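# Bridge lavender case over red and green blocks, blue on top

## Task

Place the lavender case so it spans the red and green blocks and is supported by both of them, then set the blue block standing upright on the case; at the end neither gripper may touch the case or any of the three blocks.

## Robot and tools

Robot: two arms, left_arm and right_arm, each with a parallel two-finger gripper. The gripper fingers point along the gripper's +z axis and close along its y axis. end_effector_position is the spot between the finger pads, about 1 cm short of the tips. Each arm has a wrist camera on a cable; if that cable brushes anything, it counts as the arm touching it.

Frames: the scene frame has its origin at table height midway between the nominal arm bases, +z up, +x out over the table, and left_arm on the +y side (image left/right may differ). Measured bases: left_arm at (+0.020, +0.289, +0.003) m, right_arm at (+0.015, -0.236, +0.025) m, both nearly unrotated. Hand positions, orientations (quat_wxyz) and targets in results are given in each arm's own base frame. Fixed cameras and the table use the scene frame. Offsets in commands run along the axes of that arm's current Hand target. Printed poses may be off by a few centimetres, more at long reach.

Row layout (shared by execute_actions and move): one list of 14 numbers covering both arms, even if one arm stays still: left_arm dx, dy, dz, rx, ry, rz, opening, then right_arm dx, dy, dz, rx, ry, rz, opening. Every number lies in [-1, 1]. The first six per arm are an offset from that arm's Hand target as it was when the action or move began, not a pose; 1.0 equals 0.6 m for dx/dy/dz or 180 degrees for the rotation. rx, ry, rz form a single rotation vector. Sending the same offset twice moves twice as far. All six zeros re-requests the current Hand target. The opening is absolute, not an offset: +1 fully open (0.094 m), -1 closed. A 0 opening is a real command, so to keep a gripper unchanged repeat its present value.

execute_actions(actions, cameras): actions is a list of actions; each action is up to 15 rows (each row one 1/30 s control step); a shorter action holds its last row until 15 steps. Every row counts from the start pose of that action. An empty list returns state plus all camera images. cameras takes names (cam_high, cam_low, cam_left_wrist, cam_right_wrist), ["all"] or []; an unknown name voids the call.

move(target, speed, blend, opening_speed, grip_force, blocking, cameras): drives each gripper in a straight line toward target, which is one 14-number row or a list of up to 15 rows; every row in the list is measured from the same starting Hand targets. speed is in m/s (0.002 to 2.9, default 0.25; rotation up to twice that in rad/s), one value or one per target. blend (m) rounds corners between listed targets; 0 stops at each. opening_speed (0.2 or more per second on the -1..+1 scale) closes fingers gradually; use it on fragile items. grip_force sets newtons per pad, 10 to 50, one value or one per arm; it persists, and lower values close slowly. blocking=false returns after about 0.5 s while the move continues. Moves last 0.5 to 10 s and do not avoid obstacles or the other arm. Faster moves lag and stray more and hit harder. Avoid paths passing near an arm's own base; go around it. The result adds a move: line such as done, off_target, moving, held or fault, plus limits (paced = pose clipped, held = steps withheld). done means within 10 mm and 2 degrees.

wait(seconds 0 to 10): lets time pass holding the last commands; a running move keeps going. stop(): brakes a running move. zoom_image(camera, region=[x0,y0,x1,y1] pixels, max 504 by 504) enlarges part of the newest image of that camera (images are 672x504). read_manual(section="licences") only returns licence text. finished_scene(scene=number) ends the scene for good; after ending scene 1 make no further calls in that reply.

Results: Hand target is the last commanded pose after clipping; the gripper often rests a bit short of it, and friction may leave it a few cm off without any contact. Orientation commands are clipped to 40 degrees from the measured one per step. grip_measured uses the opening scale; holding a hard part it reads slightly below the part width. grip_effort_nm is gripper motor effort (negative = closing), not pad force. Joint torques include the arm's weight. A Joint velocities within noise line means that arm is still. Tool commands shows current commands. MOTOR HOT appears at 75 °C; at 90 °C the arm folds and idles for the scene; at 100 °C it drops. Holding loads, stretched poses and pushing into unreachable poses heat motors.

Avoid: dropping parts or releasing moving ones, fast collisions, hard presses, letting anything leave the table, contact or squeezing between the two arms or their fingers, strain on camera cables, and faults. An arm blocked by something keeps pushing; relieve it by commanding a target back beyond where the gripper sits. Release by commanding an opening well above grip_measured. Loose objects may occasionally get nudged.

Each tool is called as name([rows], argument=value, ...), one row to a line, values as JSON.

## Session

execute_actions(actions=[])

Scene clock: 0.00 s.
left_arm: end_effector_position=(+0.4045, +0.0365, +0.1100) grip_measured=+1.000 grip_effort_nm=n/a end_effector_quat_wxyz=(+0.602, -0.064, +0.795, +0.040) | right_arm: end_effector_position=(+0.4092, -0.0025, +0.1087) grip_measured=+1.000 grip_effort_nm=n/a end_effector_quat_wxyz=(+0.576, -0.012, +0.818, +0.002)
Joint positions: left_arm=[0.044 1.56 0.377 0.905 -0.099 -0.041 0.094] | right_arm=[-0.027 1.518 0.432 0.742 -0.043 -0.028 0.094]
Joint velocities: within noise
Joint torques (N m): no reading
Motor temperatures (°C): left_arm=[24 27 34 30 26 25 24] | right_arm=[24 29 31 29 24 25 23]
Heat: left arm: 34 °C; right arm: 31 °C.
Hand target: left_arm +0.4051, +0.0379, +0.1119; +0.602, -0.066, +0.794, +0.043 | right_arm +0.4120, -0.0025, +0.1169; +0.587, -0.012, +0.810, +0.002
Tool commands: left_gripper/opening=+1.0 right_gripper/opening=+1.0

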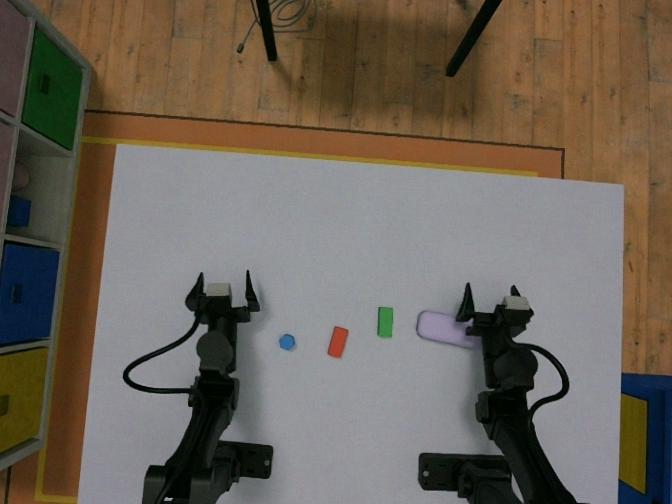

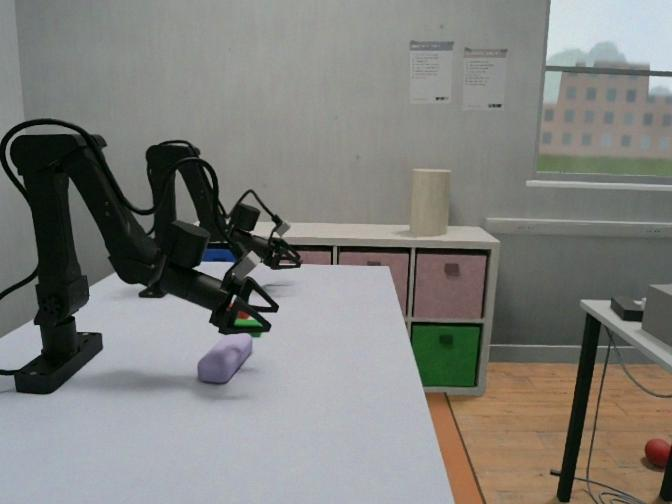

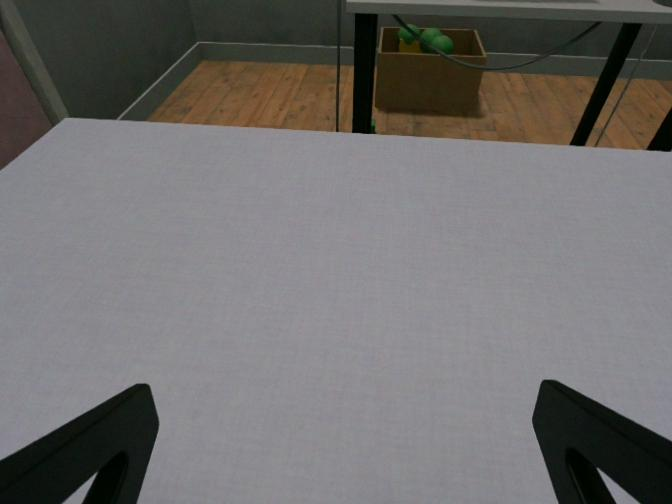

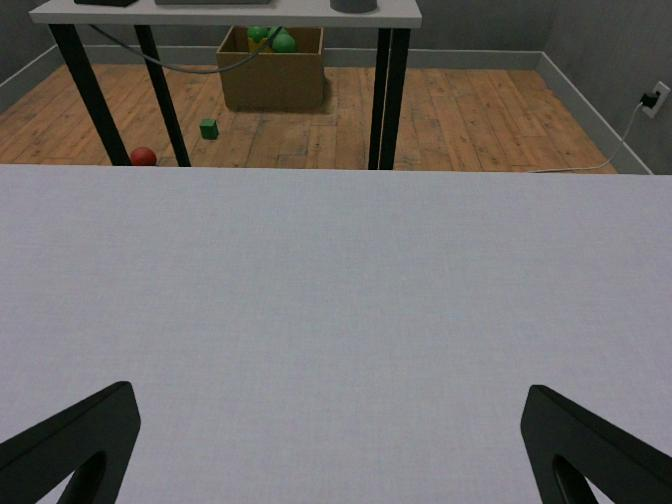

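move(target=[-0.1778,-0.1768,-0.21,0.037,0.2734,0.0362,1,-0.1723,0.2315,-0.1953,0.003,0.2599,0.0074,1], speed=0.5, cameras=["cam_left_wrist","cam_right_wrist"])

zoom_image(camera="cam_right_wrist", region=[0, 180, 400, 400])

zoom_image(camera="cam_left_wrist", region=[360, 210, 632, 380])

Scene clock: 7.40 s.
left_arm: end_effector_position=(+0.3304, -0.0801, +0.2463) grip_measured=+1.000 grip_effort_nm=0.00 end_effector_quat_wxyz=(+0.220, +0.005, +0.976, -0.001) | right_arm: end_effector_position=(+0.3289, +0.1353, +0.2460) grip_measured=+1.000 grip_effort_nm=0.00 end_effector_quat_wxyz=(+0.219, -0.003, +0.976, -0.003)
Joint positions: left_arm=[-0.308 1.5 1.63 -1.276 -0.127 -0.27 0.094] | right_arm=[0.492 1.588 1.718 -1.309 0.208 0.444 0.094]
Joint torques (N m): left_arm=[-0.08 -4.18 8.61 0.78 -0.11 -0.11] | right_arm=[-0.02 -5.08 10.04 0.98 0.03 0.08]
Heat: left arm: 35 °C; right arm: 32 °C.
Hand target: left_arm +0.3302, -0.0800, +0.2498; +0.217, +0.000, +0.976, +0.000 | right_arm +0.3300, +0.1361, +0.2501; +0.217, +0.000, +0.976, +0.000
Off the commanded pose: left_arm 0.004 m, 1 deg | right_arm 0.004 m, 1 deg.
move: done
Images, in order (width x height): cam_left_wrist 672x504, cam_right_wrist 672x504.

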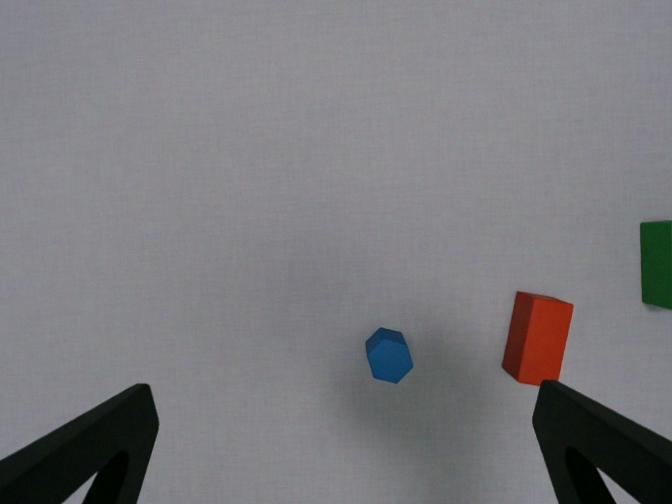

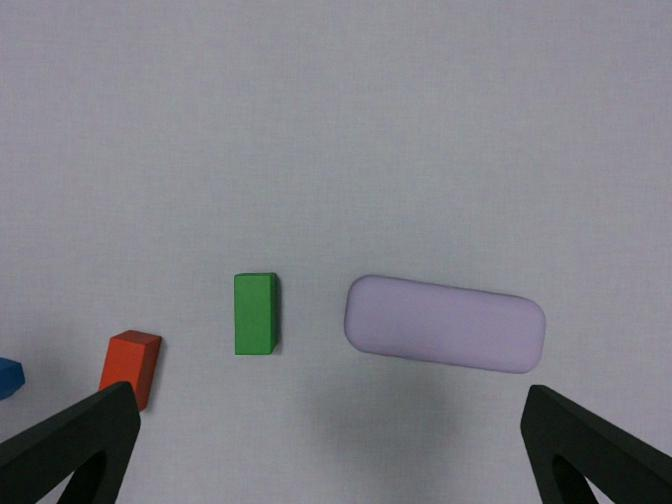

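Scaled by 1.260 from the camera's 672x504 image, which has a finer 960x720 frame.

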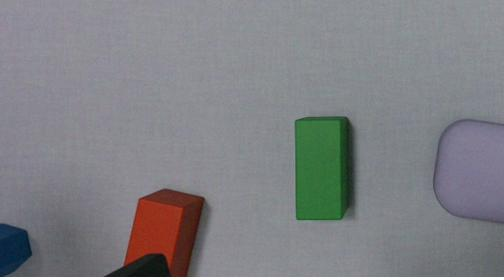

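Scaled by 1.853 from the camera's 672x504 image, which has a finer 960x720 frame.

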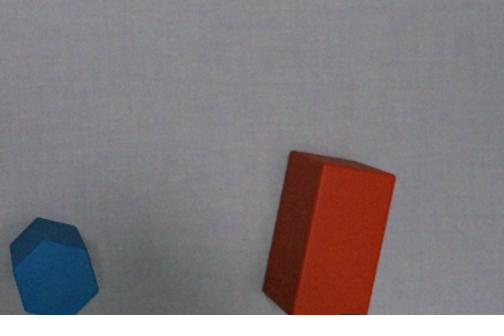

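move([
  [0.202,-0.049,0.2178,-0.0185,0.138,-0.0836,1,0.1648,-0.1572,0.2727,0.1182,0.1033,0.5333,1],
  [0.2485,-0.049,0.3175,-0.0185,0.138,-0.0836,1,0.2142,-0.1572,0.3785,0.1182,0.1033,0.5333,1],
  [0.2485,-0.049,0.3175,-0.0185,0.138,-0.0836,-0.45,0.2142,-0.1572,0.3785,0.1182,0.1033,0.5333,0.18],
  [0.1527,0.05,0.1122,-0.0185,0.138,-0.0836,-0.45,0.1543,-0.1572,0.25,0.1182,0.1033,0.5333,0.18],
], speed=[0.5,0.2,0.2,0.3], blend=[0.01,0,0,0], cameras=["all"])

Scene clock: 27.13 s.
left_arm: end_effector_position=(+0.2773, -0.0525, +0.1447) grip_measured=-0.356 grip_effort_nm=-1.02 end_effector_quat_wxyz=(+0.001, -0.136, +0.991, -0.004) | right_arm: end_effector_position=(+0.3067, +0.0414, +0.0642) grip_measured=+0.322 grip_effort_nm=-1.03 end_effector_quat_wxyz=(-0.003, +0.749, +0.663, -0.009)
Joint positions: left_arm=[-0.186 1.607 1.417 -1.377 0.008 -0.458 0.03] | right_arm=[0.133 1.762 1.269 -1.096 0.004 1.825 0.062]
Joint torques (N m): left_arm=[0.25 -5.82 7.51 -0.1 -0.11 0.11] | right_arm=[-0.02 -8.23 8.81 0.15 -0.05 0.12]
Heat: left arm: 36 °C; right arm: 33 °C.
Hand target: left_arm +0.2757, -0.0499, +0.1501; +0.000, -0.133, +0.991, +0.000 | right_arm +0.3097, +0.0418, +0.0751; +0.001, +0.753, +0.658, +0.001
Off the commanded pose: left_arm 0.006 m, 1 deg | right_arm 0.011 m, 1 deg.
move: off_target (right_arm)

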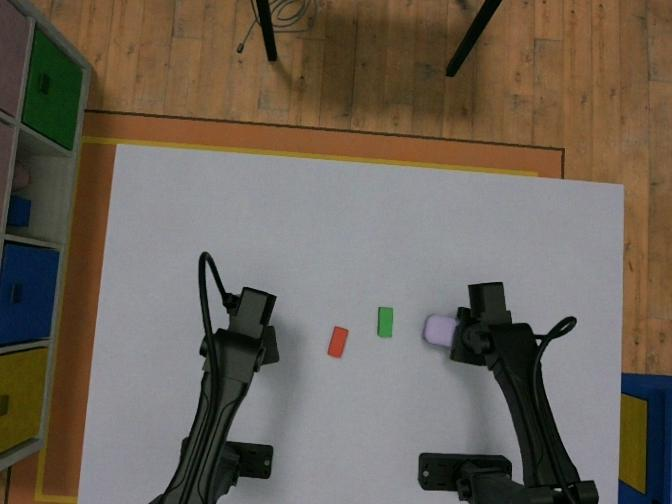

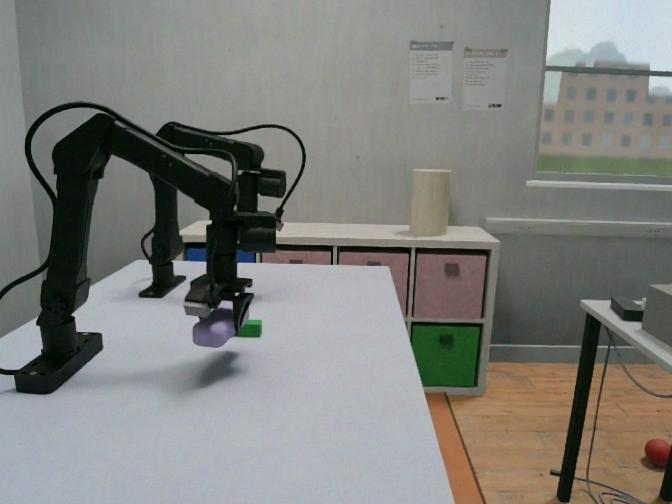

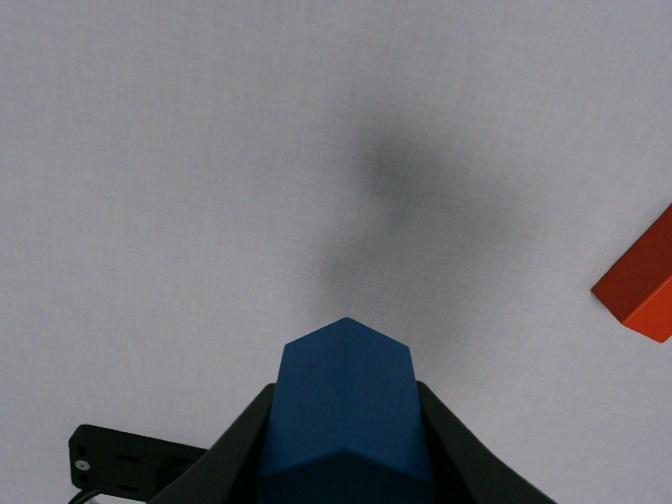

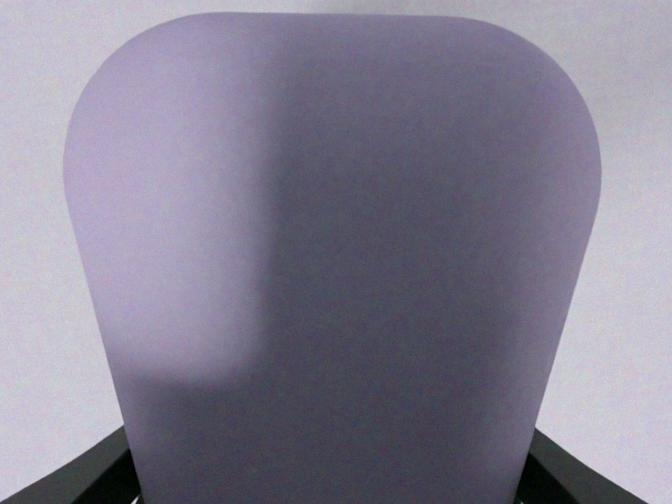

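move([
  [0,0,0,0,0,0,-0.45,0.3417,-0.0773,0.01,0,0,-0.1844,0.18],
  [0,0,0,0,0,0,-0.45,0.3417,-0.0773,0.06,0,0,-0.1844,0.18],
  [0,0,0,0,0,0,-0.45,0.3417,-0.0773,0.095,0,0,-0.1844,0.18],
], speed=[0.35,0.12,0.06], blend=[0.005,0.005,0], cameras=["cam_high","cam_low","cam_left_wrist"])

zoom_image(camera="cam_low", region=[180, 230, 320, 370])

zoom_image(camera="cam_high", region=[280, 270, 440, 390])

Scene clock: 35.23 s.
left_arm: end_effector_position=(+0.2772, -0.0525, +0.1447) grip_measured=-0.356 grip_effort_nm=-1.03 end_effector_quat_wxyz=(+0.001, -0.136, +0.991, -0.004) | right_arm: end_effector_position=(+0.2924, +0.2554, +0.0295) grip_measured=+0.322 grip_effort_nm=-1.03 end_effector_quat_wxyz=(+0.003, +0.531, +0.847, +0.012)
Joint positions: left_arm=[-0.186 1.607 1.417 -1.378 0.008 -0.458 0.03] | right_arm=[0.715 2.047 1.513 -1.012 -0.001 1.836 0.062]
Joint torques (N m): left_arm=[0.24 -5.83 7.5 -0.09 -0.11 0.11] | right_arm=[-0.23 -7.69 5.31 0.59 0 0.03]
Heat: left arm: 36 °C; right arm: 33 °C.
Hand target: left_arm +0.2757, -0.0499, +0.1501; +0.000, -0.133, +0.991, +0.000 | right_arm +0.2914, +0.2512, +0.0180; +0.001, +0.534, +0.846, +0.000
Off the commanded pose: left_arm 0.006 m, 1 deg | right_arm 0.012 m, 1 deg.
move: off_target (right_arm)
Images, in order (width x height): cam_high 672x504, cam_low 672x504, cam_left_wrist 672x504.

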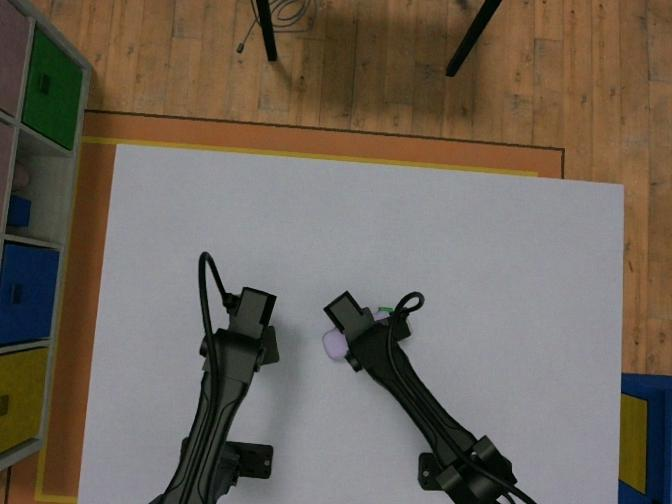

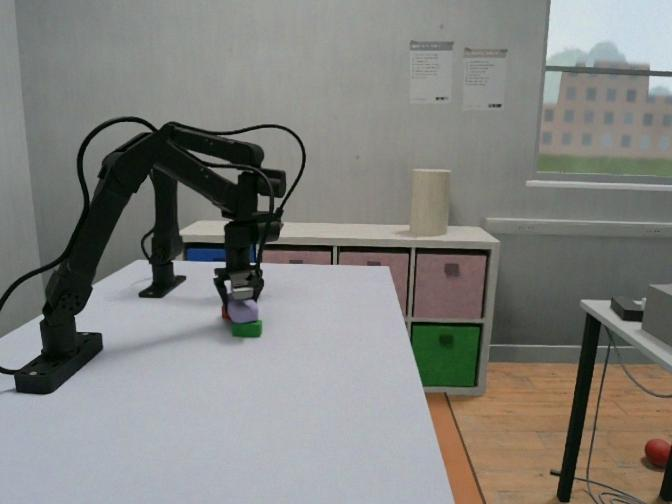

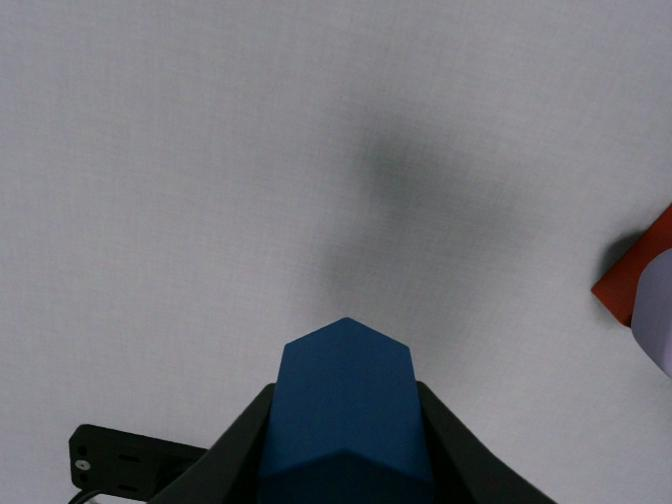

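Scaled by 3.600 from the camera's 672x504 image, which has a finer 960x720 frame.

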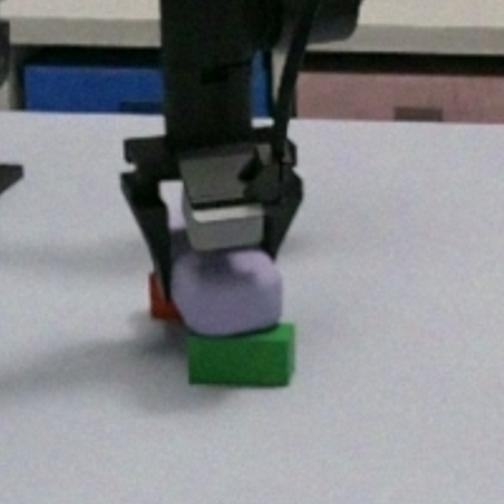

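Scaled by 3.150 from the camera's 672x504 image, which has a finer 960x720 frame.

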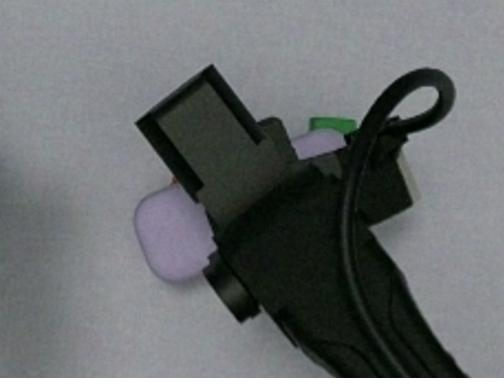

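move([
  [0,0,0,0,0,0,-0.45,0,0,0.008,0,0,0,0.18],
  [0,0,0,0,0,0,-0.45,0,0,-0.012,0,0,0,0.18],
  [0,0,0,0,0,0,-0.45,0,0,-0.012,0,0,0,0.9],
  [0,0,0,0,0,0,-0.45,0,0,-0.14,0,0,0,0.9],
  [0.0303,-0.3823,0.055,0,0,0,-0.45,-0.376,-0.179,-0.233,0,0,0,0.9],
], speed=[0.06,0.06,0.1,0.25,0.35], blend=[0,0,0,0.02,0], cameras=["cam_high","cam_low","cam_left_wrist"])

zoom_image(camera="cam_low", region=[180, 230, 320, 370])

Scene clock: 47.47 s.
left_arm: end_effector_position=(+0.3166, -0.2805, +0.1210) grip_measured=-0.356 grip_effort_nm=-1.02 end_effector_quat_wxyz=(+0.005, -0.124, +0.992, -0.015) | right_arm: end_effector_position=(+0.2924, -0.0008, +0.1488) grip_measured=+0.898 grip_effort_nm=0.09 end_effector_quat_wxyz=(-0.005, +0.538, +0.843, -0.005)
Joint positions: left_arm=[-0.722 2.155 2.044 -1.43 0.012 -0.97 0.03] | right_arm=[-0.004 1.664 1.495 -1.416 0.003 1.132 0.089]
Joint torques (N m): left_arm=[0.44 -8.17 8.21 -0.08 -0.16 -0.13] | right_arm=[0.64 -7.54 8.32 0.18 -0.04 -0.02]
Heat: left arm: 36 °C; right arm: 32 °C.
Hand target: left_arm +0.3186, -0.2760, +0.1171; +0.000, -0.133, +0.991, +0.000 | right_arm +0.2911, +0.0014, +0.1578; +0.001, +0.534, +0.845, +0.000
Off the commanded pose: left_arm 0.006 m, 2 deg | right_arm 0.009 m, 1 deg.
move: done
Images, in order (width x height): cam_high 672x504, cam_low 672x504, cam_left_wrist 672x504.

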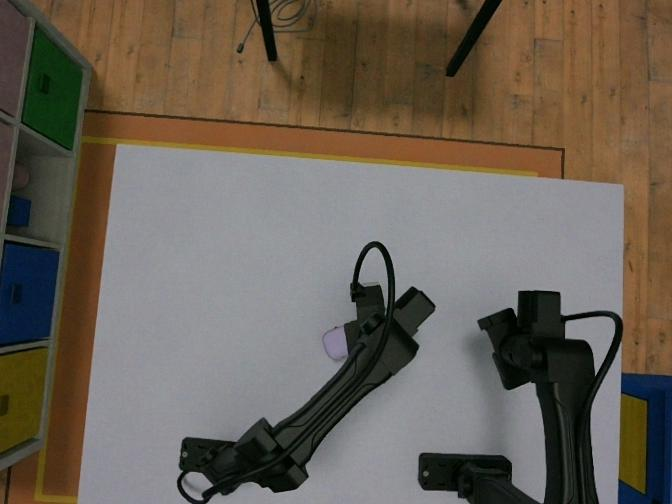

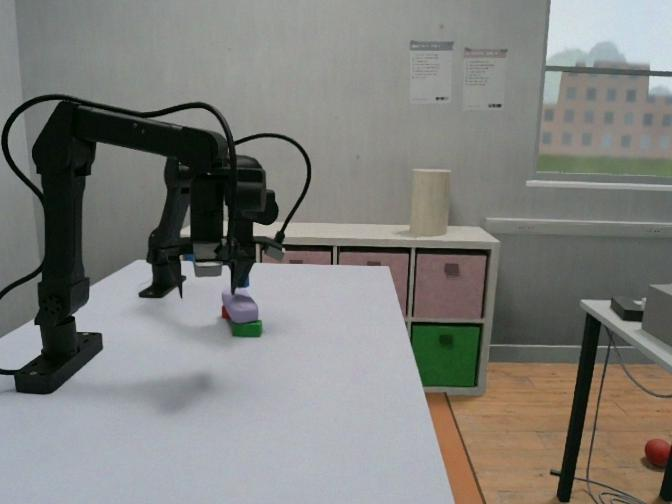

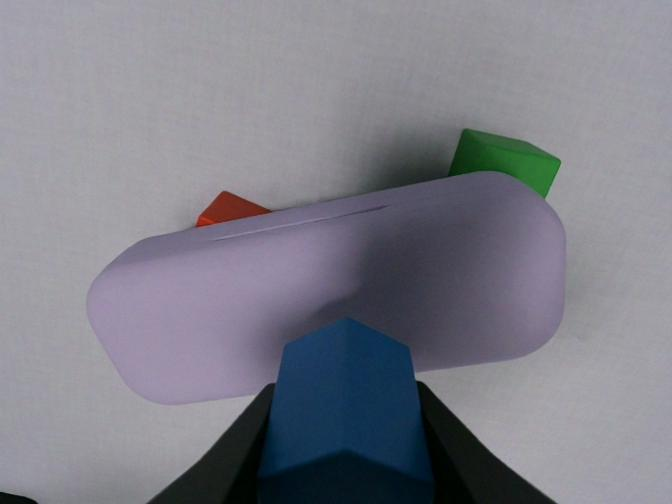

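Scaled by 3.600 from the camera's 672x504 image, which has a finer 960x720 frame.

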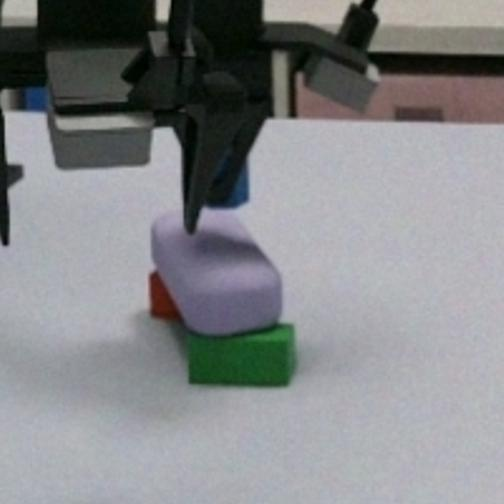

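move([
  [-0.0067,0,0.0368,0,0,0,-0.45,0,0,0,0,0,0,0.9],
  [-0.0067,0,0.0585,0,0,0,-0.45,0,0,0,0,0,0,0.9],
  [-0.0067,0,0.0455,0,0,0,-0.45,0,0,0,0,0,0,0.9],
  [-0.0067,0,0.0455,0,0,0,0.2,0,0,0,0,0,0,0.9],
  [-0.0067,0,-0.03,0,0,0,0.2,0,0,0,0,0,0,0.9],
  [0.07,0.123,-0.09,0,0,0,0.2,0,0,0,0,0,0,0.9],
], speed=[0.15,0.05,0.05,0.1,0.12,0.3], blend=[0.004,0,0,0,0.01,0], cameras=["cam_high","cam_low"])

zoom_image(camera="cam_low", region=[180, 230, 320, 370])

Scene clock: 53.77 s.
left_arm: end_effector_position=(+0.2614, -0.2245, +0.1741) grip_measured=+0.197 grip_effort_nm=0.15 end_effector_quat_wxyz=(+0.006, -0.132, +0.991, -0.016) | right_arm: end_effector_position=(+0.2924, -0.0008, +0.1488) grip_measured=+0.898 grip_effort_nm=0.09 end_effector_quat_wxyz=(-0.005, +0.538, +0.843, -0.005)
Joint positions: left_arm=[-0.706 1.839 1.804 -1.504 0.012 -0.971 0.056] | right_arm=[-0.004 1.664 1.495 -1.416 0.003 1.131 0.089]
Joint torques (N m): left_arm=[0.57 -7.65 4.82 0.03 -0.15 0.07] | right_arm=[0.58 -7.57 8.34 0.16 -0.06 -0.02]
Heat: left arm: 36 °C; right arm: 32 °C.
Hand target: left_arm +0.2587, -0.2159, +0.1711; +0.000, -0.133, +0.991, +0.000 | right_arm +0.2911, +0.0014, +0.1578; +0.001, +0.534, +0.845, +0.000
Off the commanded pose: left_arm 0.010 m, 2 deg | right_arm 0.009 m, 1 deg.
move: done
Images, in order (width x height): cam_high 672x504, cam_low 672x504.

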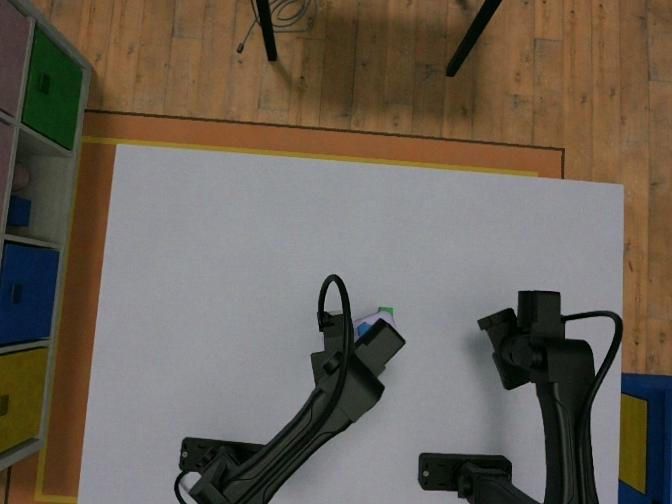

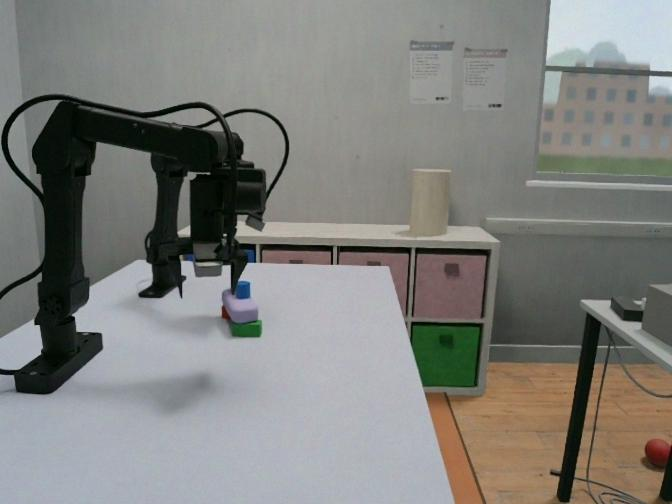

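Scaled by 3.600 from the camera's 672x504 image, which has a finer 960x720 frame.

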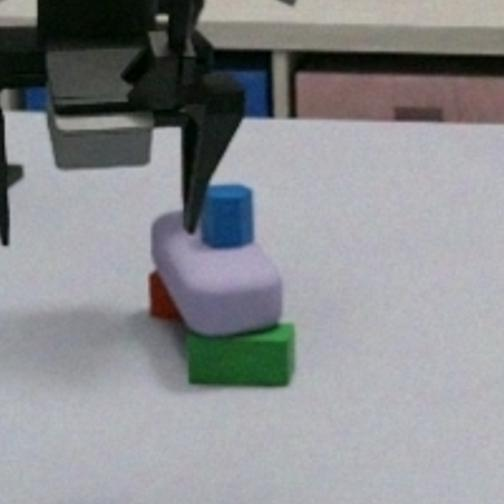

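Done, upright on the case.

finished_scene(scene=2)

The scene is finished: the task was done.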